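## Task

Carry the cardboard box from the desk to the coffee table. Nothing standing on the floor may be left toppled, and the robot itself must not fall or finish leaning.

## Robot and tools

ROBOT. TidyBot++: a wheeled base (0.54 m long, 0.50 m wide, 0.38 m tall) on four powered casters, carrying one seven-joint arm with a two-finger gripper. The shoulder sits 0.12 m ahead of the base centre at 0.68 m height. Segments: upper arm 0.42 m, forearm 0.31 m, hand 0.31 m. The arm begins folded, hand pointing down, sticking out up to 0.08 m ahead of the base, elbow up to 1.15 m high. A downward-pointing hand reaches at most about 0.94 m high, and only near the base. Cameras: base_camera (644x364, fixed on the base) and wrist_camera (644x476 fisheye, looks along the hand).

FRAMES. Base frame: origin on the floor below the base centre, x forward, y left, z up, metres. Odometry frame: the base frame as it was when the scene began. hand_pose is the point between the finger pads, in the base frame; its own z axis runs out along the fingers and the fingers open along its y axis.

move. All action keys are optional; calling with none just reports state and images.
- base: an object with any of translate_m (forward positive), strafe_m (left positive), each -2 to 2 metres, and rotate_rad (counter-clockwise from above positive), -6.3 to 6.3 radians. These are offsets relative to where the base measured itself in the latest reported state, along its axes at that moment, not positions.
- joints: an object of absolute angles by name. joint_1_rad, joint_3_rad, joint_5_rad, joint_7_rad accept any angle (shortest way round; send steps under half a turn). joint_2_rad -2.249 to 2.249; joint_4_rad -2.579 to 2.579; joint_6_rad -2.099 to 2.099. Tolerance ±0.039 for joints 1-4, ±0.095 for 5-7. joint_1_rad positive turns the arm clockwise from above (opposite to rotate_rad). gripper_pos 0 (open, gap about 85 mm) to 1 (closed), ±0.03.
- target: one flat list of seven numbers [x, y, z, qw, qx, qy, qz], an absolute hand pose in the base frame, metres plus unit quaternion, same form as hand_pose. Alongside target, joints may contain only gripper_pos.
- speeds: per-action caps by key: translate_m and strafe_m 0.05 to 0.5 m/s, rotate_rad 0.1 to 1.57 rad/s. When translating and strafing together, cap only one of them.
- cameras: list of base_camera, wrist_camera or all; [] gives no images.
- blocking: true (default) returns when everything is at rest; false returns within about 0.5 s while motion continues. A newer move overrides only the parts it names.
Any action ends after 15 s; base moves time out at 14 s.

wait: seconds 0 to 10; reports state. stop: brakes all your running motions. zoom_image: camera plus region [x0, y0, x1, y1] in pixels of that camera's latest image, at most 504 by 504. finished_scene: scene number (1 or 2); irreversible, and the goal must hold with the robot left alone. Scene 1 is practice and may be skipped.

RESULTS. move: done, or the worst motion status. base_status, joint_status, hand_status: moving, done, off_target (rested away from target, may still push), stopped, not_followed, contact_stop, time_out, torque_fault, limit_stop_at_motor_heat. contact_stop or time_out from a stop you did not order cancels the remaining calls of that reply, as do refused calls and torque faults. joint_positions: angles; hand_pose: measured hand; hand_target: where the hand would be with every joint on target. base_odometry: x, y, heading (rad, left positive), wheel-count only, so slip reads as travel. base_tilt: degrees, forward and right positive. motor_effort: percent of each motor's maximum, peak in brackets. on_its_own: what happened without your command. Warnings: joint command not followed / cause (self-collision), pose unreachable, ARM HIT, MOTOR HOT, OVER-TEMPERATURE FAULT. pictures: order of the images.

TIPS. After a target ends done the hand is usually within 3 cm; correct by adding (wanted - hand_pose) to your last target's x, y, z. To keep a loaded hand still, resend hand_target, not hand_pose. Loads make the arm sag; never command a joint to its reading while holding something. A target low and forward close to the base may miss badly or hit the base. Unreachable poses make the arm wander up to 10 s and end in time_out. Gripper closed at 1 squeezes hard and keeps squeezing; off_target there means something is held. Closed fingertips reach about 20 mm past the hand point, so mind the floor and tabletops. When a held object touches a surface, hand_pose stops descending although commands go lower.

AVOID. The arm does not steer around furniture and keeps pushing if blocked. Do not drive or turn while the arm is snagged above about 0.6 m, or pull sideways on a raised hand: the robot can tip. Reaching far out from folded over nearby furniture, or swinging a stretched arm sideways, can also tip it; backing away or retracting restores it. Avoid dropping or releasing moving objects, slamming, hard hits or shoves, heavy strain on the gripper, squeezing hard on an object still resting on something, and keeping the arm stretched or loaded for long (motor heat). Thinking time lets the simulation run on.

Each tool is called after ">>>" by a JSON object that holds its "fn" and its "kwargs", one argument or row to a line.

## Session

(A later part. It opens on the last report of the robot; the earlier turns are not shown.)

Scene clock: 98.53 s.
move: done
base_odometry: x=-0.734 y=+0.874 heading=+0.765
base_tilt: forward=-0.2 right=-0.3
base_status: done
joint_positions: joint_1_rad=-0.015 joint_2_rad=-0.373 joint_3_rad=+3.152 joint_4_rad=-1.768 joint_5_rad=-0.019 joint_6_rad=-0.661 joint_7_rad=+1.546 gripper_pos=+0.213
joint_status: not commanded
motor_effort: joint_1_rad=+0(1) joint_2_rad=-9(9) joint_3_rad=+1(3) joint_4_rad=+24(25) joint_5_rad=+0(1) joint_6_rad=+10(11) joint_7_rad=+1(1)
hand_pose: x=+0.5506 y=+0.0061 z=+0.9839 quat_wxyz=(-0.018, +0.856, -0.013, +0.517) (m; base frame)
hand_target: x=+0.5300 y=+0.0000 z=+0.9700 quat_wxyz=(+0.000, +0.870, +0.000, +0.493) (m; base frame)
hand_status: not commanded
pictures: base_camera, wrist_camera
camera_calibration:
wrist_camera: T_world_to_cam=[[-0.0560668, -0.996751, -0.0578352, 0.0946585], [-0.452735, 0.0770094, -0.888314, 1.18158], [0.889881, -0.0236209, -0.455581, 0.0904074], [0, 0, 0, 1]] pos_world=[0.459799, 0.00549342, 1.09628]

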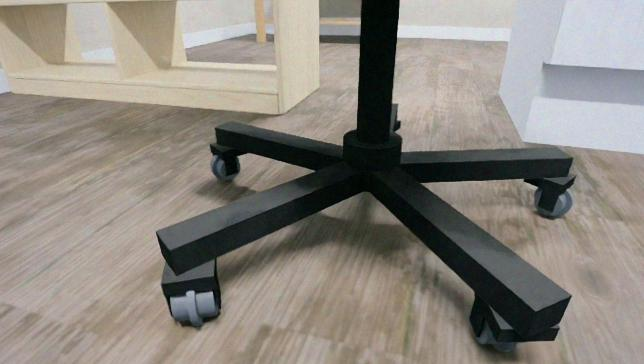

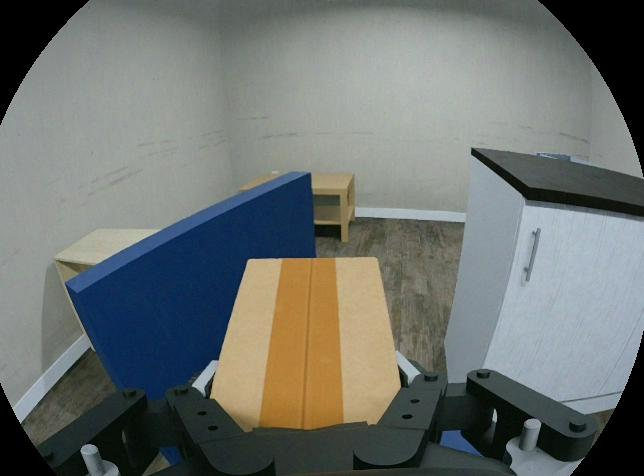

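>>> {"fn": "move", "kwargs": {
  "base": {"rotate_rad":1.275},
  "speeds": {"rotate_rad":0.8},
  "cameras": []
}}

>>> {"fn": "move", "kwargs": {
  "base": {"translate_m":-0.64},
  "speeds": {"translate_m":0.35},
  "cameras": []
}}

>>> {"fn": "move", "kwargs": {
  "base": {"strafe_m":-0.72},
  "speeds": {"strafe_m":0.35}
}}

Scene clock: 123.93 s.
move: done
base_odometry: x=-0.734 y=+0.874 heading=+2.039
base_tilt: forward=-0.1 right=-0.4
base_status: done
joint_positions: joint_1_rad=-0.014 joint_2_rad=-0.373 joint_3_rad=+3.152 joint_4_rad=-1.768 joint_5_rad=-0.019 joint_6_rad=-0.661 joint_7_rad=+1.546 gripper_pos=+0.213
joint_status: not commanded
motor_effort: joint_1_rad=+0(1) joint_2_rad=-9(10) joint_3_rad=+1(3) joint_4_rad=+24(25) joint_5_rad=+0(1) joint_6_rad=+10(11) joint_7_rad=+1(1)
hand_pose: x=+0.5506 y=+0.0060 z=+0.9838 quat_wxyz=(-0.018, +0.856, -0.013, +0.516) (m; base frame)
hand_target: x=+0.5300 y=+0.0000 z=+0.9700 quat_wxyz=(+0.000, +0.870, +0.000, +0.493) (m; base frame)
hand_status: not commanded
pictures: none
No camera images: "cameras" was empty.

Scene clock: 126.67 s.
move: done
base_odometry: x=-0.445 y=+0.303 heading=+2.040
base_tilt: forward=-0.2 right=-0.4
base_status: done
joint_positions: joint_1_rad=-0.014 joint_2_rad=-0.382 joint_3_rad=+3.152 joint_4_rad=-1.769 joint_5_rad=-0.019 joint_6_rad=-0.664 joint_7_rad=+1.546 gripper_pos=+0.213
joint_status: not commanded
motor_effort: joint_1_rad=+0(1) joint_2_rad=-9(14) joint_3_rad=+1(1) joint_4_rad=+24(25) joint_5_rad=+0(1) joint_6_rad=+10(11) joint_7_rad=+1(1)
hand_pose: x=+0.5475 y=+0.0060 z=+0.9860 quat_wxyz=(-0.018, +0.855, -0.013, +0.518) (m; base frame)
hand_target: x=+0.5300 y=+0.0000 z=+0.9700 quat_wxyz=(+0.000, +0.870, +0.000, +0.493) (m; base frame)
hand_status: not commanded
pictures: none
No camera images: "cameras" was empty.

Scene clock: 129.73 s.
move: done
base_odometry: x=+0.197 y=+0.628 heading=+2.040
base_tilt: forward=-0.2 right=-0.4
base_status: done
joint_positions: joint_1_rad=-0.014 joint_2_rad=-0.382 joint_3_rad=+3.152 joint_4_rad=-1.769 joint_5_rad=-0.019 joint_6_rad=-0.664 joint_7_rad=+1.546 gripper_pos=+0.213
joint_status: not commanded
motor_effort: joint_1_rad=+0(2) joint_2_rad=-8(9) joint_3_rad=+1(4) joint_4_rad=+24(25) joint_5_rad=+0(1) joint_6_rad=+10(11) joint_7_rad=+1(1)
hand_pose: x=+0.5475 y=+0.0060 z=+0.9859 quat_wxyz=(-0.018, +0.855, -0.013, +0.518) (m; base frame)
hand_target: x=+0.5300 y=+0.0000 z=+0.9700 quat_wxyz=(+0.000, +0.870, +0.000, +0.493) (m; base frame)
hand_status: not commanded
pictures: base_camera, wrist_camera
camera_calibration:
wrist_camera: T_world_to_cam=[[-0.055961, -0.99674, -0.0581159, 0.0947094], [-0.44902, 0.0771131, -0.890188, 1.18175], [0.891768, -0.0237206, -0.451872, 0.0894129], [0, 0, 0, 1]] pos_world=[0.456195, 0.00539303, 1.09789]

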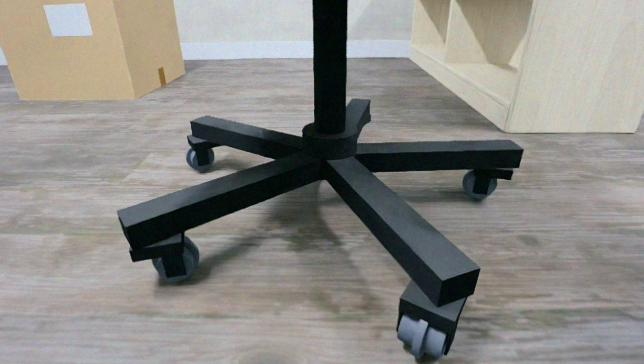

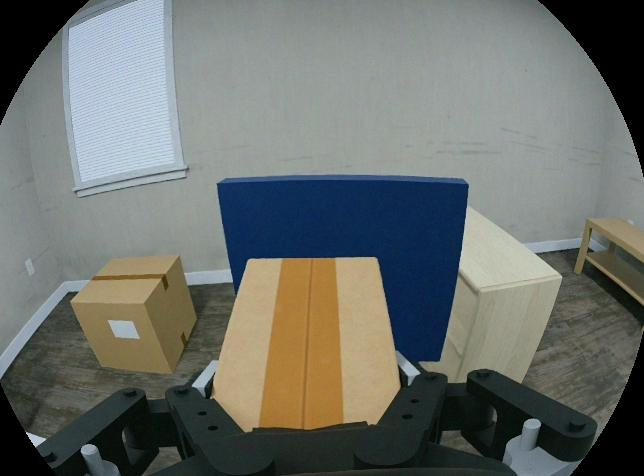

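>>> {"fn": "move", "kwargs": {
  "base": {"translate_m":0.45},
  "speeds": {"translate_m":0.15}
}}

Scene clock: 139.83 s.
move: done
base_odometry: x=-0.006 y=+1.030 heading=+2.039
base_tilt: forward=-0.1 right=-0.4
base_status: done
joint_positions: joint_1_rad=-0.014 joint_2_rad=-0.384 joint_3_rad=+3.151 joint_4_rad=-1.771 joint_5_rad=-0.019 joint_6_rad=-0.666 joint_7_rad=+1.546 gripper_pos=+0.213
joint_status: not commanded
motor_effort: joint_1_rad=+0(1) joint_2_rad=-9(13) joint_3_rad=+1(2) joint_4_rad=+24(25) joint_5_rad=+0(1) joint_6_rad=+10(12) joint_7_rad=+1(1)
hand_pose: x=+0.5463 y=+0.0061 z=+0.9856 quat_wxyz=(-0.018, +0.855, -0.012, +0.518) (m; base frame)
hand_target: x=+0.5300 y=+0.0000 z=+0.9700 quat_wxyz=(+0.000, +0.870, +0.000, +0.493) (m; base frame)
hand_status: not commanded
pictures: base_camera, wrist_camera
camera_calibration:
wrist_camera: T_world_to_cam=[[-0.0559678, -0.996748, -0.0579769, 0.0944869], [-0.449823, 0.0770134, -0.889791, 1.18101], [0.891362, -0.0237203, -0.45267, 0.0913629], [0, 0, 0, 1]] pos_world=[0.455096, 0.00539323, 1.09769]

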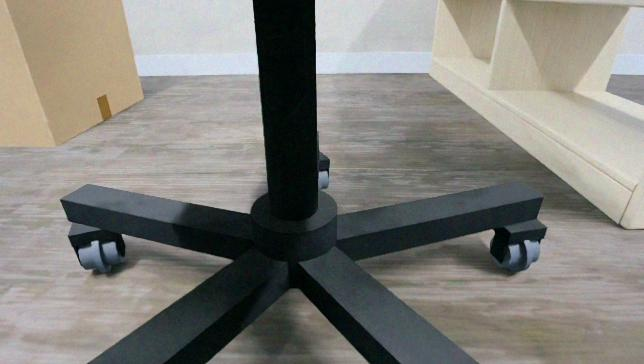

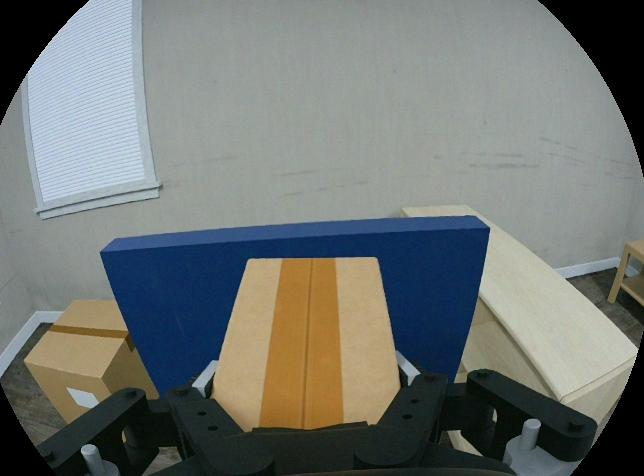

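>>> {"fn": "move", "kwargs": {
  "base": {"translate_m":0.25},
  "speeds": {"translate_m":0.15}
}}

Scene clock: 145.87 s.
move: done
base_odometry: x=-0.119 y=+1.253 heading=+2.040
base_tilt: forward=-0.2 right=-0.4
base_status: done
joint_positions: joint_1_rad=-0.014 joint_2_rad=-0.388 joint_3_rad=+3.151 joint_4_rad=-1.771 joint_5_rad=-0.019 joint_6_rad=-0.666 joint_7_rad=+1.546 gripper_pos=+0.213
joint_status: not commanded
motor_effort: joint_1_rad=+0(0) joint_2_rad=-9(12) joint_3_rad=+1(1) joint_4_rad=+24(25) joint_5_rad=+0(1) joint_6_rad=+10(11) joint_7_rad=+1(1)
hand_pose: x=+0.5452 y=+0.0060 z=+0.9869 quat_wxyz=(-0.018, +0.854, -0.012, +0.519) (m; base frame)
hand_target: x=+0.5300 y=+0.0000 z=+0.9700 quat_wxyz=(+0.000, +0.870, +0.000, +0.493) (m; base frame)
hand_status: not commanded
pictures: base_camera, wrist_camera
camera_calibration:
wrist_camera: T_world_to_cam=[[-0.0557891, -0.996748, -0.058145, 0.0945648], [-0.447114, 0.0770107, -0.891156, 1.1815], [0.892736, -0.0237194, -0.449956, 0.0895534], [0, 0, 0, 1]] pos_world=[0.453593, 0.00539324, 1.09869]

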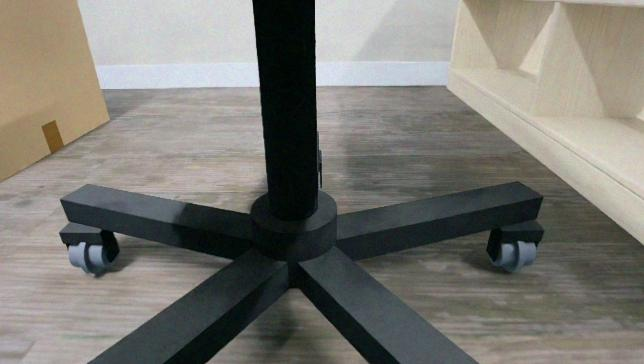

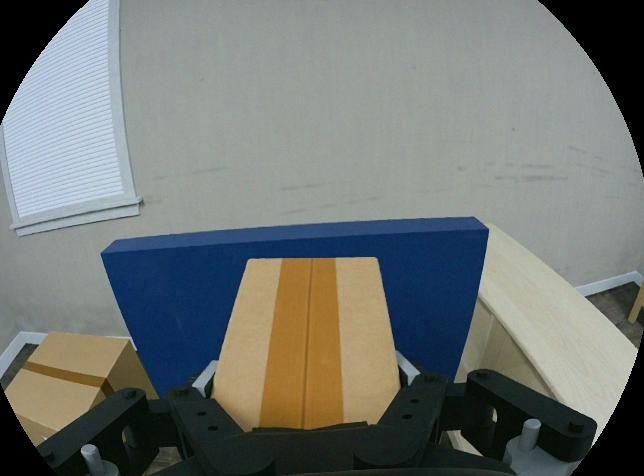

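>>> {"fn": "move", "kwargs": {
  "base": {"translate_m":0.24},
  "speeds": {"translate_m":0.15},
  "cameras": []
}}

>>> {"fn": "move", "kwargs": {
  "base": {"translate_m":-0.12},
  "speeds": {"translate_m":0.2},
  "cameras": []
}}

>>> {"fn": "move", "kwargs": {
  "base": {"rotate_rad":-1.57},
  "speeds": {"rotate_rad":0.5}
}}

Scene clock: 153.23 s.
move: done
base_odometry: x=-0.227 y=+1.467 heading=+2.040
base_tilt: forward=-0.2 right=-0.4
base_status: done
joint_positions: joint_1_rad=-0.014 joint_2_rad=-0.390 joint_3_rad=+3.151 joint_4_rad=-1.771 joint_5_rad=-0.019 joint_6_rad=-0.667 joint_7_rad=+1.546 gripper_pos=+0.213
joint_status: not commanded
motor_effort: joint_1_rad=+0(0) joint_2_rad=-9(12) joint_3_rad=+1(1) joint_4_rad=+24(25) joint_5_rad=+0(1) joint_6_rad=+10(11) joint_7_rad=+1(1)
hand_pose: x=+0.5446 y=+0.0060 z=+0.9875 quat_wxyz=(-0.018, +0.854, -0.012, +0.520) (m; base frame)
hand_target: x=+0.5300 y=+0.0000 z=+0.9700 quat_wxyz=(+0.000, +0.870, +0.000, +0.493) (m; base frame)
hand_status: not commanded
pictures: none
No camera images: "cameras" was empty.

Scene clock: 154.50 s.
move: done
base_odometry: x=-0.173 y=+1.360 heading=+2.040
base_tilt: forward=-0.2 right=-0.4
base_status: done
joint_positions: joint_1_rad=-0.014 joint_2_rad=-0.390 joint_3_rad=+3.151 joint_4_rad=-1.771 joint_5_rad=-0.019 joint_6_rad=-0.667 joint_7_rad=+1.546 gripper_pos=+0.213
joint_status: not commanded
motor_effort: joint_1_rad=+0(0) joint_2_rad=-8(13) joint_3_rad=+1(1) joint_4_rad=+24(25) joint_5_rad=+0(1) joint_6_rad=+11(11) joint_7_rad=+1(1)
hand_pose: x=+0.5445 y=+0.0060 z=+0.9874 quat_wxyz=(-0.018, +0.854, -0.012, +0.520) (m; base frame)
hand_target: x=+0.5300 y=+0.0000 z=+0.9700 quat_wxyz=(+0.000, +0.870, +0.000, +0.493) (m; base frame)
hand_status: not commanded
pictures: none
No camera images: "cameras" was empty.

Scene clock: 158.27 s.
move: done
base_odometry: x=-0.173 y=+1.360 heading=+0.470
base_tilt: forward=-0.2 right=-0.4
base_status: done
joint_positions: joint_1_rad=-0.014 joint_2_rad=-0.390 joint_3_rad=+3.151 joint_4_rad=-1.771 joint_5_rad=-0.019 joint_6_rad=-0.667 joint_7_rad=+1.546 gripper_pos=+0.213
joint_status: not commanded
motor_effort: joint_1_rad=+0(1) joint_2_rad=-8(9) joint_3_rad=+0(3) joint_4_rad=+24(25) joint_5_rad=+0(1) joint_6_rad=+10(11) joint_7_rad=+1(1)
hand_pose: x=+0.5445 y=+0.0060 z=+0.9874 quat_wxyz=(-0.018, +0.854, -0.013, +0.520) (m; base frame)
hand_target: x=+0.5300 y=+0.0000 z=+0.9700 quat_wxyz=(+0.000, +0.870, +0.000, +0.493) (m; base frame)
hand_status: not commanded
pictures: base_camera, wrist_camera
camera_calibration:
wrist_camera: T_world_to_cam=[[-0.0558577, -0.996738, -0.0582514, 0.0946967], [-0.446103, 0.0771098, -0.891654, 1.18163], [0.893237, -0.0238196, -0.448955, 0.0890337], [0, 0, 0, 1]] pos_world=[0.452892, 0.00539286, 1.0991]

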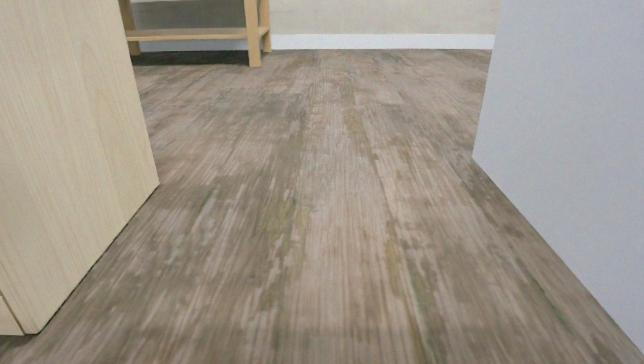

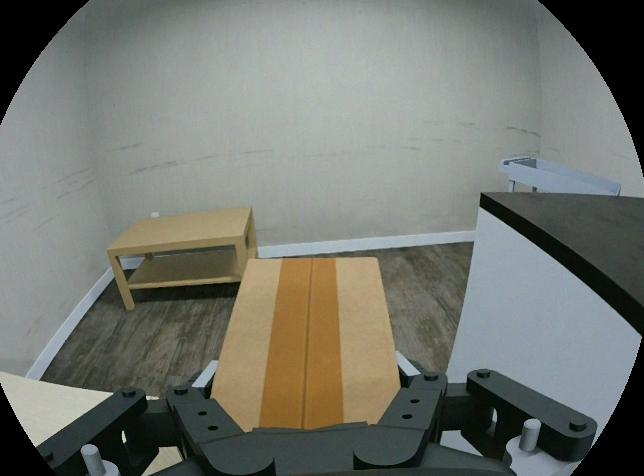

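>>> {"fn": "move", "kwargs": {
  "base": {"translate_m":1.25},
  "speeds": {"translate_m":0.35}
}}

Scene clock: 172.23 s.
move: done
base_odometry: x=+0.942 y=+1.927 heading=+0.470
base_tilt: forward=-0.1 right=-0.4
base_status: done
joint_positions: joint_1_rad=-0.014 joint_2_rad=-0.390 joint_3_rad=+3.151 joint_4_rad=-1.771 joint_5_rad=-0.019 joint_6_rad=-0.667 joint_7_rad=+1.546 gripper_pos=+0.213
joint_status: not commanded
motor_effort: joint_1_rad=+0(1) joint_2_rad=-7(11) joint_3_rad=+1(2) joint_4_rad=+24(25) joint_5_rad=+0(1) joint_6_rad=+10(11) joint_7_rad=+1(1)
hand_pose: x=+0.5444 y=+0.0060 z=+0.9873 quat_wxyz=(-0.018, +0.854, -0.013, +0.520) (m; base frame)
hand_target: x=+0.5300 y=+0.0000 z=+0.9700 quat_wxyz=(+0.000, +0.870, +0.000, +0.493) (m; base frame)
hand_status: not commanded
pictures: base_camera, wrist_camera
camera_calibration:
wrist_camera: T_world_to_cam=[[-0.0558788, -0.996738, -0.0582286, 0.0946756], [-0.446422, 0.0771075, -0.891494, 1.18156], [0.893076, -0.0238211, -0.449275, 0.0895467], [0, 0, 0, 1]] pos_world=[0.452792, 0.00539286, 1.0991]

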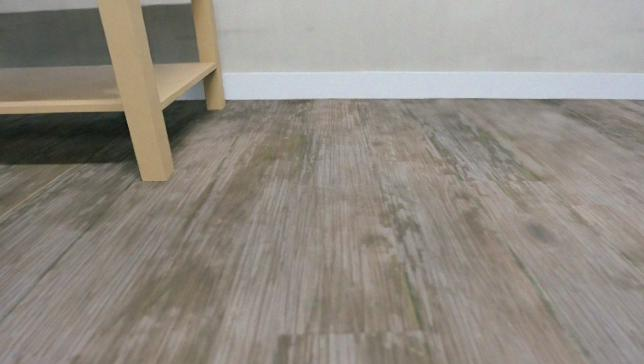

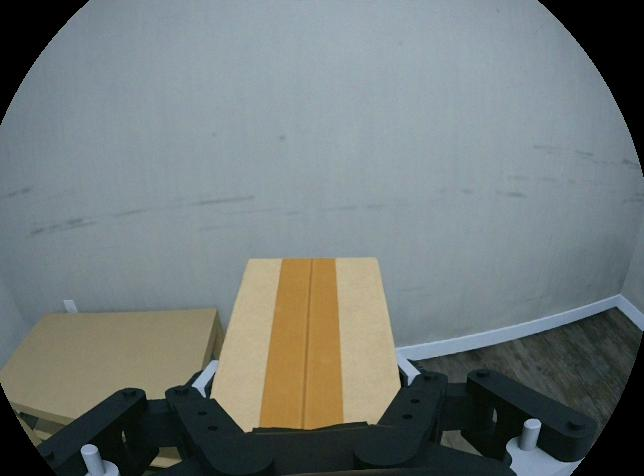

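>>> {"fn": "move", "kwargs": {
  "base": {"strafe_m":0.64},
  "speeds": {"strafe_m":0.3},
  "cameras": []
}}

>>> {"fn": "move", "kwargs": {
  "base": {"translate_m":0.22},
  "speeds": {"translate_m":0.25}
}}

Scene clock: 183.57 s.
move: done
base_odometry: x=+0.652 y=+2.498 heading=+0.470
base_tilt: forward=-0.1 right=-0.4
base_status: done
joint_positions: joint_1_rad=-0.014 joint_2_rad=-0.390 joint_3_rad=+3.151 joint_4_rad=-1.771 joint_5_rad=-0.019 joint_6_rad=-0.667 joint_7_rad=+1.546 gripper_pos=+0.213
joint_status: not commanded
motor_effort: joint_1_rad=+0(1) joint_2_rad=-8(9) joint_3_rad=+1(3) joint_4_rad=+25(25) joint_5_rad=+0(1) joint_6_rad=+10(11) joint_7_rad=+1(1)
hand_pose: x=+0.5444 y=+0.0060 z=+0.9873 quat_wxyz=(-0.018, +0.854, -0.013, +0.520) (m; base frame)
hand_target: x=+0.5300 y=+0.0000 z=+0.9700 quat_wxyz=(+0.000, +0.870, +0.000, +0.493) (m; base frame)
hand_status: not commanded
pictures: none
No camera images: "cameras" was empty.

Scene clock: 185.27 s.
move: done
base_odometry: x=+0.848 y=+2.598 heading=+0.470
base_tilt: forward=-0.2 right=-0.4
base_status: done
joint_positions: joint_1_rad=-0.014 joint_2_rad=-0.390 joint_3_rad=+3.151 joint_4_rad=-1.771 joint_5_rad=-0.019 joint_6_rad=-0.668 joint_7_rad=+1.546 gripper_pos=+0.213
joint_status: not commanded
motor_effort: joint_1_rad=+0(1) joint_2_rad=-8(11) joint_3_rad=+1(2) joint_4_rad=+24(25) joint_5_rad=+0(1) joint_6_rad=+10(11) joint_7_rad=+1(1)
hand_pose: x=+0.5443 y=+0.0060 z=+0.9871 quat_wxyz=(-0.018, +0.854, -0.013, +0.519) (m; base frame)
hand_target: x=+0.5300 y=+0.0000 z=+0.9700 quat_wxyz=(+0.000, +0.870, +0.000, +0.493) (m; base frame)
hand_status: not commanded
pictures: base_camera, wrist_camera
camera_calibration:
wrist_camera: T_world_to_cam=[[-0.0559096, -0.996738, -0.0582013, 0.0946422], [-0.446901, 0.0771097, -0.891254, 1.18129], [0.892835, -0.0238195, -0.449754, 0.0901811], [0, 0, 0, 1]] pos_world=[0.452693, 0.00539286, 1.09889]

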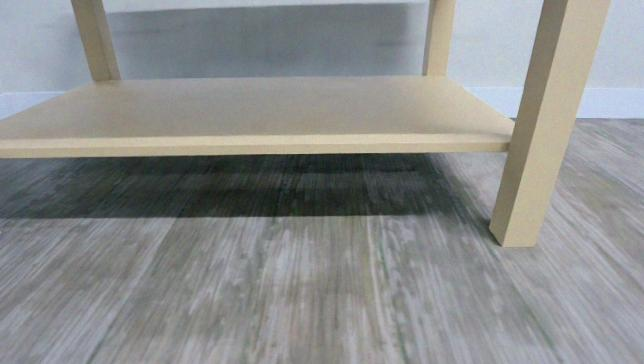

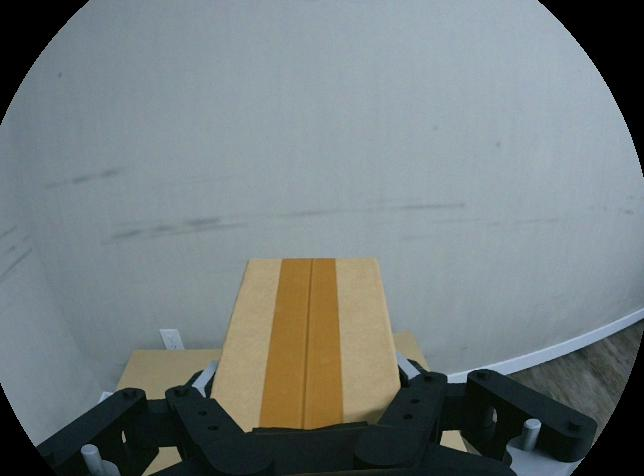

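>>> {"fn": "move", "kwargs": {
  "base": {"translate_m":0.14},
  "speeds": {"translate_m":0.2},
  "cameras": []
}}

>>> {"fn": "move", "kwargs": {
  "target": [0.68, 0.0, 0.75, 0, 0.89, 0, 0.456],
  "cameras": []
}}

>>> {"fn": "move", "kwargs": {
  "target": [0.70, 0.0, 0.6, 0, 0.89, 0, 0.456]
}}

Scene clock: 190.37 s.
move: done
base_odometry: x=+0.973 y=+2.661 heading=+0.470
base_tilt: forward=-0.2 right=-0.4
base_status: done
joint_positions: joint_1_rad=-0.014 joint_2_rad=-0.390 joint_3_rad=+3.151 joint_4_rad=-1.771 joint_5_rad=-0.019 joint_6_rad=-0.668 joint_7_rad=+1.546 gripper_pos=+0.213
joint_status: not commanded
motor_effort: joint_1_rad=+0(0) joint_2_rad=-9(12) joint_3_rad=+1(2) joint_4_rad=+24(25) joint_5_rad=+0(1) joint_6_rad=+10(11) joint_7_rad=+1(1)
hand_pose: x=+0.5443 y=+0.0060 z=+0.9871 quat_wxyz=(-0.018, +0.854, -0.013, +0.519) (m; base frame)
hand_target: x=+0.5300 y=+0.0000 z=+0.9700 quat_wxyz=(+0.000, +0.870, +0.000, +0.493) (m; base frame)
hand_status: not commanded
pictures: none
No camera images: "cameras" was empty.

Scene clock: 192.40 s.
move: done
base_odometry: x=+0.973 y=+2.661 heading=+0.470
base_tilt: forward=-0.2 right=-0.4
base_status: not commanded
joint_positions: joint_1_rad=+0.003 joint_2_rad=+0.105 joint_3_rad=+3.148 joint_4_rad=-2.025 joint_5_rad=-0.019 joint_6_rad=-0.145 joint_7_rad=+1.549 gripper_pos=+0.213
joint_status: not commanded
motor_effort: joint_1_rad=+0(0) joint_2_rad=-24(26) joint_3_rad=+0(1) joint_4_rad=+21(24) joint_5_rad=+0(1) joint_6_rad=+9(10) joint_7_rad=+1(1)
hand_pose: x=+0.6667 y=-0.0030 z=+0.7316 quat_wxyz=(-0.007, +0.907, -0.022, +0.419) (m; base frame)
hand_target: x=+0.6800 y=+0.0000 z=+0.7500 quat_wxyz=(+0.000, +0.890, +0.000, +0.456) (m; base frame)
hand_status: done (0.023 m and 5.3 deg from the pose sent, 0.273 m and 8.7 deg at the start)
pictures: none
No camera images: "cameras" was empty.

Scene clock: 194.20 s.
move: done
base_odometry: x=+0.973 y=+2.661 heading=+0.470
base_tilt: forward=-0.2 right=-0.3
base_status: not commanded
joint_positions: joint_1_rad=+0.003 joint_2_rad=+0.456 joint_3_rad=+3.148 joint_4_rad=-2.203 joint_5_rad=-0.019 joint_6_rad=+0.379 joint_7_rad=+1.549 gripper_pos=+0.213
joint_status: not commanded
motor_effort: joint_1_rad=+0(1) joint_2_rad=-30(32) joint_3_rad=+0(1) joint_4_rad=+14(21) joint_5_rad=+0(0) joint_6_rad=+9(10) joint_7_rad=+1(1)
hand_pose: x=+0.6864 y=-0.0062 z=+0.5783 quat_wxyz=(-0.002, +0.908, -0.023, +0.418) (m; base frame)
hand_target: x=+0.7000 y=+0.0000 z=+0.6000 quat_wxyz=(+0.000, +0.890, +0.000, +0.456) (m; base frame)
hand_status: done (0.026 m and 5.5 deg from the pose sent, 0.136 m and 5.3 deg at the start)
pictures: base_camera, wrist_camera
camera_calibration:
wrist_camera: T_world_to_cam=[[-0.0945822, -0.995229, -0.023946, 0.0733131], [-0.637298, 0.0790099, -0.766557, 0.939949], [0.764791, -0.0572419, -0.64173, -0.0221931], [0, 0, 0, 1]] pos_world=[0.622934, -0.00257236, 0.708037]

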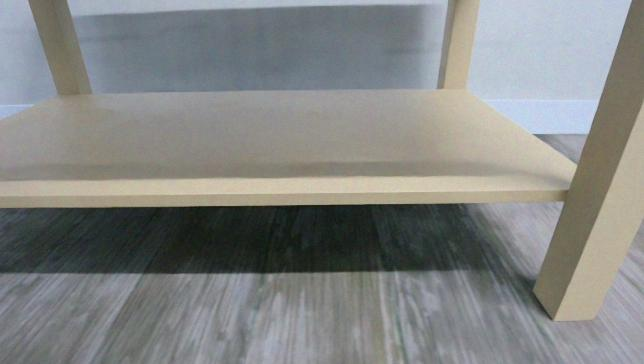

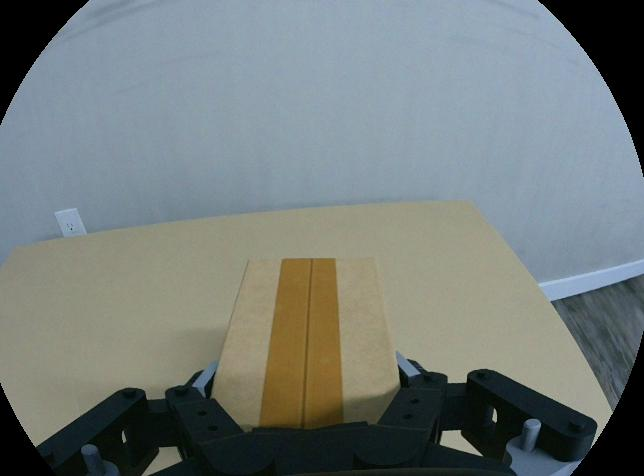

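>>> {"fn": "move", "kwargs": {
  "target": [0.70, 0.0, 0.545, 0, 0.8735, 0, 0.4869]
}}

Scene clock: 198.07 s.
move: done
base_odometry: x=+0.973 y=+2.661 heading=+0.470
base_tilt: forward=-0.1 right=-0.4
base_status: not commanded
joint_positions: joint_1_rad=+0.003 joint_2_rad=+0.657 joint_3_rad=+3.148 joint_4_rad=-2.287 joint_5_rad=-0.019 joint_6_rad=+0.732 joint_7_rad=+1.549 gripper_pos=+0.213
joint_status: not commanded
motor_effort: joint_1_rad=+0(0) joint_2_rad=-31(34) joint_3_rad=+0(0) joint_4_rad=+10(15) joint_5_rad=+0(0) joint_6_rad=+10(10) joint_7_rad=+1(1)
hand_pose: x=+0.6873 y=-0.0079 z=+0.5207 quat_wxyz=(+0.001, +0.894, -0.021, +0.448) (m; base frame)
hand_target: x=+0.7000 y=+0.0000 z=+0.5450 quat_wxyz=(+0.000, +0.873, +0.000, +0.487) (m; base frame)
hand_status: done (0.028 m and 5.5 deg from the pose sent, 0.037 m and 9.3 deg at the start)
pictures: base_camera, wrist_camera
camera_calibration:
wrist_camera: T_world_to_cam=[[-0.0942346, -0.995293, -0.0226057, 0.0694152], [-0.583388, 0.0736064, -0.808852, 0.881496], [0.806709, -0.0630339, -0.587578, -0.117037], [0, 0, 0, 1]] pos_world=[0.615209, -0.00317248, 0.6458]

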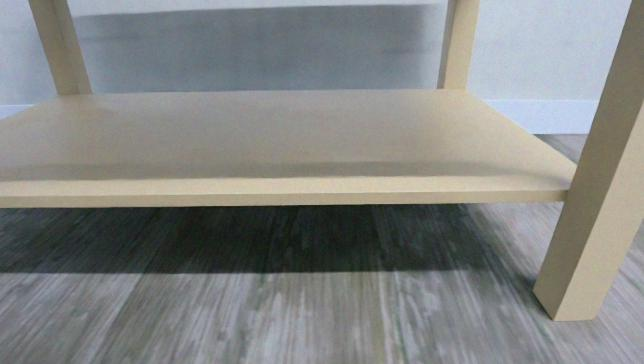

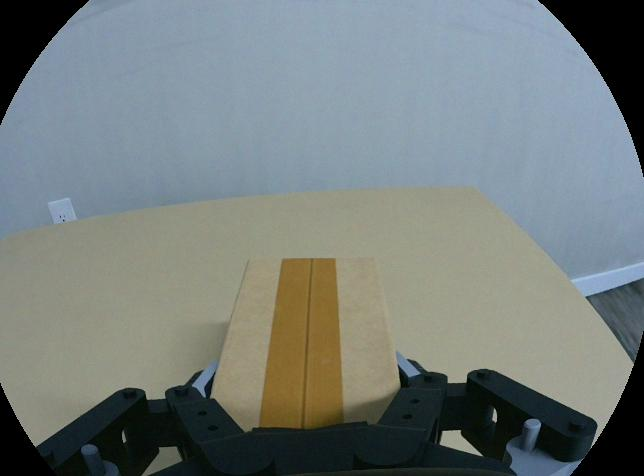

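>>> {"fn": "move", "kwargs": {
  "target": [0.70, 0.0, 0.53, 0, 0.8735, 0, 0.4869],
  "cameras": []
}}

>>> {"fn": "move", "kwargs": {
  "target": [0.70, 0.0, 0.52, 0, 0.8735, 0, 0.4869]
}}

Scene clock: 201.50 s.
move: done
base_odometry: x=+0.973 y=+2.661 heading=+0.470
base_tilt: forward=-0.1 right=-0.4
base_status: not commanded
joint_positions: joint_1_rad=+0.003 joint_2_rad=+0.697 joint_3_rad=+3.148 joint_4_rad=-2.287 joint_5_rad=-0.019 joint_6_rad=+0.787 joint_7_rad=+1.549 gripper_pos=+0.213
joint_status: not commanded
motor_effort: joint_1_rad=+0(0) joint_2_rad=-32(33) joint_3_rad=+0(0) joint_4_rad=+10(11) joint_5_rad=+0(0) joint_6_rad=+10(10) joint_7_rad=+1(1)
hand_pose: x=+0.6905 y=-0.0081 z=+0.5114 quat_wxyz=(+0.002, +0.890, -0.021, +0.455) (m; base frame)
hand_target: x=+0.7000 y=+0.0000 z=+0.5300 quat_wxyz=(+0.000, +0.873, +0.000, +0.487) (m; base frame)
hand_status: done (0.022 m and 4.8 deg from the pose sent, 0.018 m and 5.5 deg at the start)
pictures: none
No camera images: "cameras" was empty.

Scene clock: 202.23 s.
move: done
base_odometry: x=+0.973 y=+2.661 heading=+0.470
base_tilt: forward=-0.1 right=-0.3
base_status: not commanded
joint_positions: joint_1_rad=+0.003 joint_2_rad=+0.727 joint_3_rad=+3.148 joint_4_rad=-2.288 joint_5_rad=-0.019 joint_6_rad=+0.820 joint_7_rad=+1.549 gripper_pos=+0.213
joint_status: not commanded
motor_effort: joint_1_rad=+0(0) joint_2_rad=-32(34) joint_3_rad=+0(0) joint_4_rad=+9(10) joint_5_rad=+0(0) joint_6_rad=+9(10) joint_7_rad=+1(1)
hand_pose: x=+0.6911 y=-0.0083 z=+0.5024 quat_wxyz=(+0.002, +0.890, -0.021, +0.456) (m; base frame)
hand_target: x=+0.7000 y=+0.0000 z=+0.5200 quat_wxyz=(+0.000, +0.873, +0.000, +0.487) (m; base frame)
hand_status: done (0.021 m and 4.7 deg from the pose sent, 0.015 m and 4.8 deg at the start)
pictures: base_camera, wrist_camera
camera_calibration:
wrist_camera: T_world_to_cam=[[-0.0937863, -0.995348, -0.0220368, 0.0683918], [-0.569623, 0.0717998, -0.818764, 0.864321], [0.816538, -0.0642362, -0.573707, -0.144572], [0, 0, 0, 1]] pos_world=[0.6168, -0.00327116, 0.62624]

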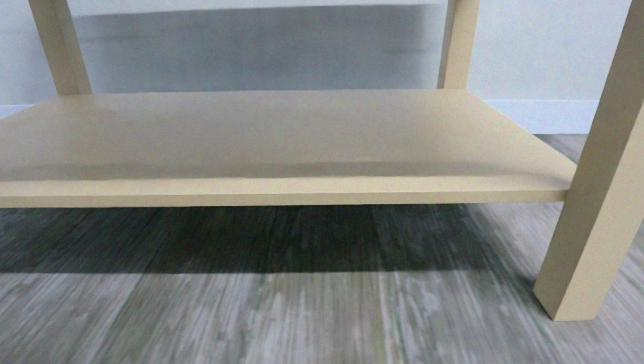

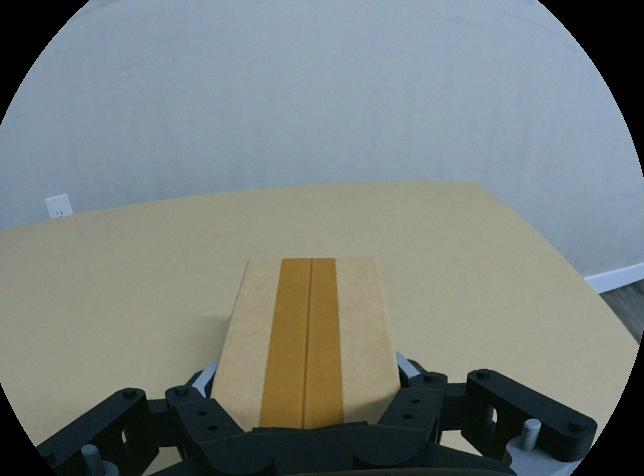

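>>> {"fn": "move", "kwargs": {
  "target": [0.70, 0.0, 0.511, 0, 0.876, 0, 0.4823],
  "cameras": []
}}

>>> {"fn": "move", "kwargs": {
  "target": [0.70, 0.0, 0.504, 0, 0.876, 0, 0.4823]
}}

Scene clock: 205.43 s.
move: done
base_odometry: x=+0.973 y=+2.661 heading=+0.470
base_tilt: forward=-0.1 right=-0.4
base_status: not commanded
joint_positions: joint_1_rad=+0.003 joint_2_rad=+0.747 joint_3_rad=+3.148 joint_4_rad=-2.288 joint_5_rad=-0.019 joint_6_rad=+0.824 joint_7_rad=+1.549 gripper_pos=+0.213
joint_status: not commanded
motor_effort: joint_1_rad=+0(0) joint_2_rad=-33(34) joint_3_rad=+0(1) joint_4_rad=+8(9) joint_5_rad=+0(0) joint_6_rad=+9(10) joint_7_rad=+1(1)
hand_pose: x=+0.6882 y=-0.0083 z=+0.4922 quat_wxyz=(+0.002, +0.893, -0.021, +0.449) (m; base frame)
hand_target: x=+0.7000 y=+0.0000 z=+0.5110 quat_wxyz=(+0.000, +0.876, +0.000, +0.482) (m; base frame)
hand_status: done (0.024 m and 4.9 deg from the pose sent, 0.015 m and 4.2 deg at the start)
pictures: none
No camera images: "cameras" was empty.

Scene clock: 206.10 s.
move: done
base_odometry: x=+0.973 y=+2.661 heading=+0.470
base_tilt: forward=-0.2 right=-0.4
base_status: not commanded
joint_positions: joint_1_rad=+0.003 joint_2_rad=+0.769 joint_3_rad=+3.148 joint_4_rad=-2.288 joint_5_rad=-0.019 joint_6_rad=+0.846 joint_7_rad=+1.549 gripper_pos=+0.213
joint_status: not commanded
motor_effort: joint_1_rad=+0(0) joint_2_rad=-33(34) joint_3_rad=+0(0) joint_4_rad=+8(9) joint_5_rad=+0(0) joint_6_rad=+10(10) joint_7_rad=+1(1)
hand_pose: x=+0.6881 y=-0.0084 z=+0.4853 quat_wxyz=(+0.002, +0.893, -0.021, +0.449) (m; base frame)
hand_target: x=+0.7000 y=+0.0000 z=+0.5040 quat_wxyz=(+0.000, +0.876, +0.000, +0.482) (m; base frame)
hand_status: done (0.024 m and 4.9 deg from the pose sent, 0.019 m and 4.9 deg at the start)
pictures: base_camera, wrist_camera
camera_calibration:
wrist_camera: T_world_to_cam=[[-0.0940738, -0.995364, -0.0200128, 0.0668801], [-0.582235, 0.0713117, -0.809887, 0.852991], [0.80756, -0.0645371, -0.586244, -0.13965], [0, 0, 0, 1]] pos_world=[0.615708, -0.00327076, 0.610296]

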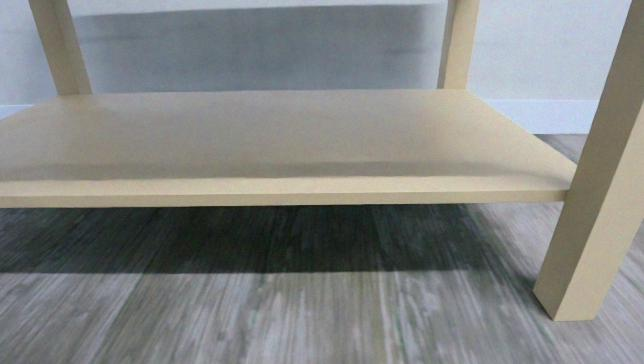

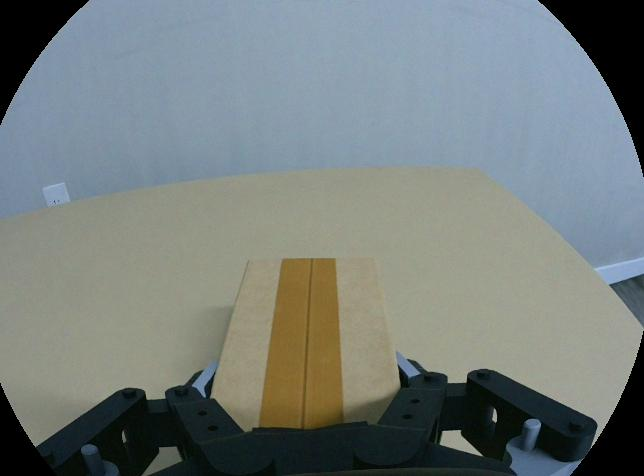

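>>> {"fn": "move", "kwargs": {
  "target": [0.70, 0.0, 0.498, 0, 0.876, 0, 0.4823],
  "cameras": []
}}

>>> {"fn": "move", "kwargs": {
  "target": [0.70, 0.0, 0.492, 0, 0.876, 0, 0.4823]
}}

Scene clock: 210.70 s.
move: done
base_odometry: x=+0.973 y=+2.661 heading=+0.470
base_tilt: forward=-0.1 right=-0.4
base_status: not commanded
joint_positions: joint_1_rad=+0.003 joint_2_rad=+0.785 joint_3_rad=+3.148 joint_4_rad=-2.288 joint_5_rad=-0.019 joint_6_rad=+0.865 joint_7_rad=+1.549 gripper_pos=+0.213
joint_status: not commanded
motor_effort: joint_1_rad=+0(0) joint_2_rad=-32(34) joint_3_rad=+0(0) joint_4_rad=+8(8) joint_5_rad=+0(1) joint_6_rad=+8(10) joint_7_rad=+1(1)
hand_pose: x=+0.6883 y=-0.0084 z=+0.4807 quat_wxyz=(+0.003, +0.893, -0.021, +0.450) (m; base frame)
hand_target: x=+0.7000 y=+0.0000 z=+0.4980 quat_wxyz=(+0.000, +0.876, +0.000, +0.482) (m; base frame)
hand_status: done (0.023 m and 4.8 deg from the pose sent, 0.019 m and 4.9 deg at the start)
pictures: none
No camera images: "cameras" was empty.

Scene clock: 211.30 s.
move: done
base_odometry: x=+0.973 y=+2.661 heading=+0.470
base_tilt: forward=-0.1 right=-0.4
base_status: not commanded
joint_positions: joint_1_rad=+0.003 joint_2_rad=+0.795 joint_3_rad=+3.148 joint_4_rad=-2.288 joint_5_rad=-0.019 joint_6_rad=+0.888 joint_7_rad=+1.549 gripper_pos=+0.213
joint_status: not commanded
motor_effort: joint_1_rad=+0(0) joint_2_rad=-32(32) joint_3_rad=+0(0) joint_4_rad=+7(8) joint_5_rad=+0(0) joint_6_rad=+8(9) joint_7_rad=+1(1)
hand_pose: x=+0.6905 y=-0.0085 z=+0.4809 quat_wxyz=(+0.003, +0.890, -0.021, +0.456) (m; base frame)
hand_target: x=+0.7000 y=+0.0000 z=+0.4920 quat_wxyz=(+0.000, +0.876, +0.000, +0.482) (m; base frame)
hand_status: done (0.017 m and 4.1 deg from the pose sent, 0.018 m and 4.8 deg at the start)
pictures: base_camera, wrist_camera
camera_calibration:
wrist_camera: T_world_to_cam=[[-0.09364, -0.995396, -0.0204602, 0.0668191], [-0.569538, 0.0704114, -0.818944, 0.846424], [0.816614, -0.065033, -0.573509, -0.156589], [0, 0, 0, 1]] pos_world=[0.6162, -0.00326991, 0.604735]

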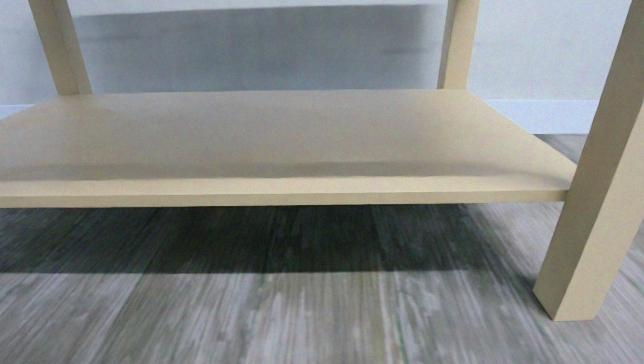

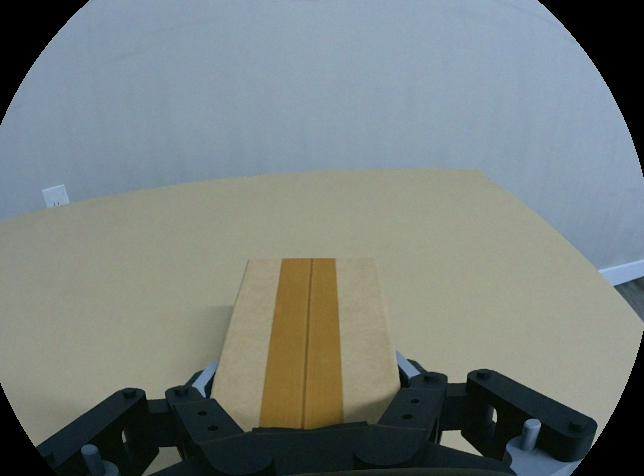

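>>> {"fn": "move", "kwargs": {
  "joints": {"gripper_pos":0.0}
}}

>>> {"fn": "move", "kwargs": {
  "base": {"translate_m":-0.15},
  "speeds": {"translate_m":0.1}
}}

Scene clock: 214.50 s.
move: done
base_odometry: x=+0.973 y=+2.661 heading=+0.470
base_tilt: forward=-0.1 right=-0.5
base_status: not commanded
joint_positions: joint_1_rad=+0.003 joint_2_rad=+0.795 joint_3_rad=+3.148 joint_4_rad=-2.288 joint_5_rad=-0.019 joint_6_rad=+0.889 joint_7_rad=+1.549 gripper_pos=+0.000
joint_status: all done
motor_effort: joint_1_rad=+0(0) joint_2_rad=-31(33) joint_3_rad=+0(0) joint_4_rad=+7(8) joint_5_rad=+0(0) joint_6_rad=+8(9) joint_7_rad=+1(1)
hand_pose: x=+0.6907 y=-0.0085 z=+0.4809 quat_wxyz=(+0.003, +0.890, -0.021, +0.456) (m; base frame)
hand_target: x=+0.7000 y=+0.0000 z=+0.4920 quat_wxyz=(+0.000, +0.876, +0.000, +0.482) (m; base frame)
hand_status: not commanded
pictures: base_camera, wrist_camera
camera_calibration:
wrist_camera: T_world_to_cam=[[-0.0936208, -0.995396, -0.0205192, 0.0668503], [-0.568946, 0.0704018, -0.819356, 0.846285], [0.817028, -0.0650344, -0.572918, -0.157339], [0, 0, 0, 1]] pos_world=[0.6163, -0.00326989, 0.604637]

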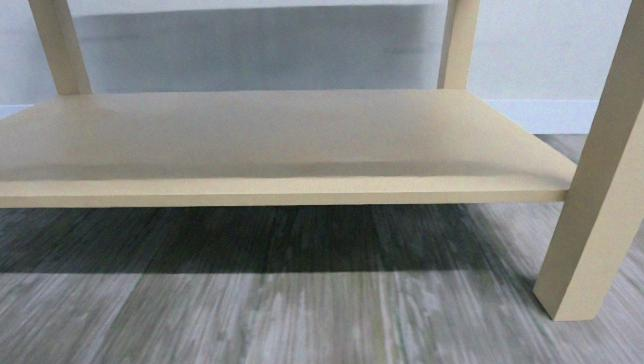

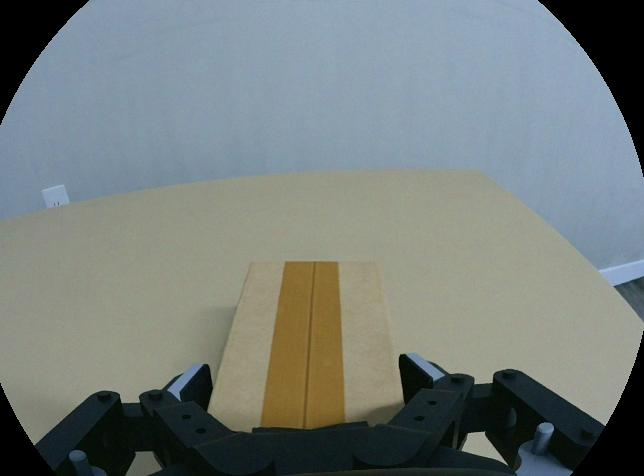

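Scene clock: 216.53 s.
move: done
base_odometry: x=+0.839 y=+2.593 heading=+0.470
base_tilt: forward=-0.2 right=-0.4
base_status: done
joint_positions: joint_1_rad=+0.003 joint_2_rad=+0.797 joint_3_rad=+3.148 joint_4_rad=-2.288 joint_5_rad=-0.019 joint_6_rad=+0.890 joint_7_rad=+1.549 gripper_pos=+0.000
joint_status: not commanded
motor_effort: joint_1_rad=+0(1) joint_2_rad=-31(33) joint_3_rad=+0(0) joint_4_rad=+6(8) joint_5_rad=+0(1) joint_6_rad=+8(9) joint_7_rad=+1(1)
hand_pose: x=+0.6906 y=-0.0085 z=+0.4804 quat_wxyz=(+0.003, +0.890, -0.020, +0.456) (m; base frame)
hand_target: x=+0.7000 y=+0.0000 z=+0.4920 quat_wxyz=(+0.000, +0.876, +0.000, +0.482) (m; base frame)
hand_status: not commanded
pictures: base_camera, wrist_camera
camera_calibration:
wrist_camera: T_world_to_cam=[[-0.0936218, -0.995397, -0.0204978, 0.0667209], [-0.569128, 0.0703993, -0.819229, 0.845943], [0.816901, -0.0650318, -0.5731, -0.157306], [0, 0, 0, 1]] pos_world=[0.6162, -0.00336988, 0.604237]

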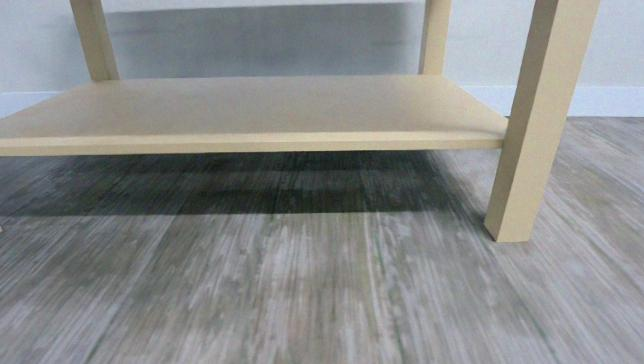

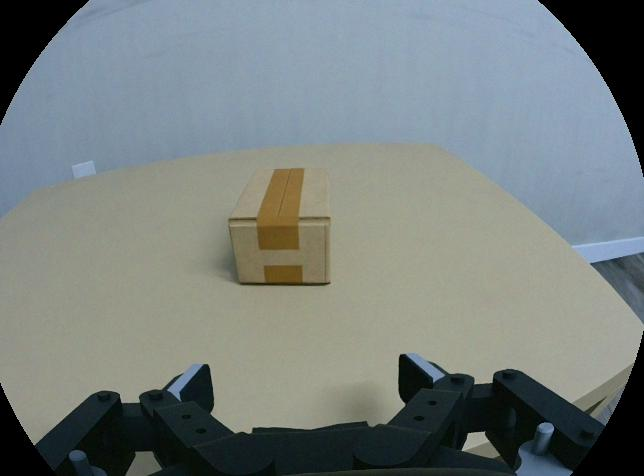

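>>> {"fn": "finished_scene", "kwargs": {
  "scene": 2
}}

The scene is finished: the task was done.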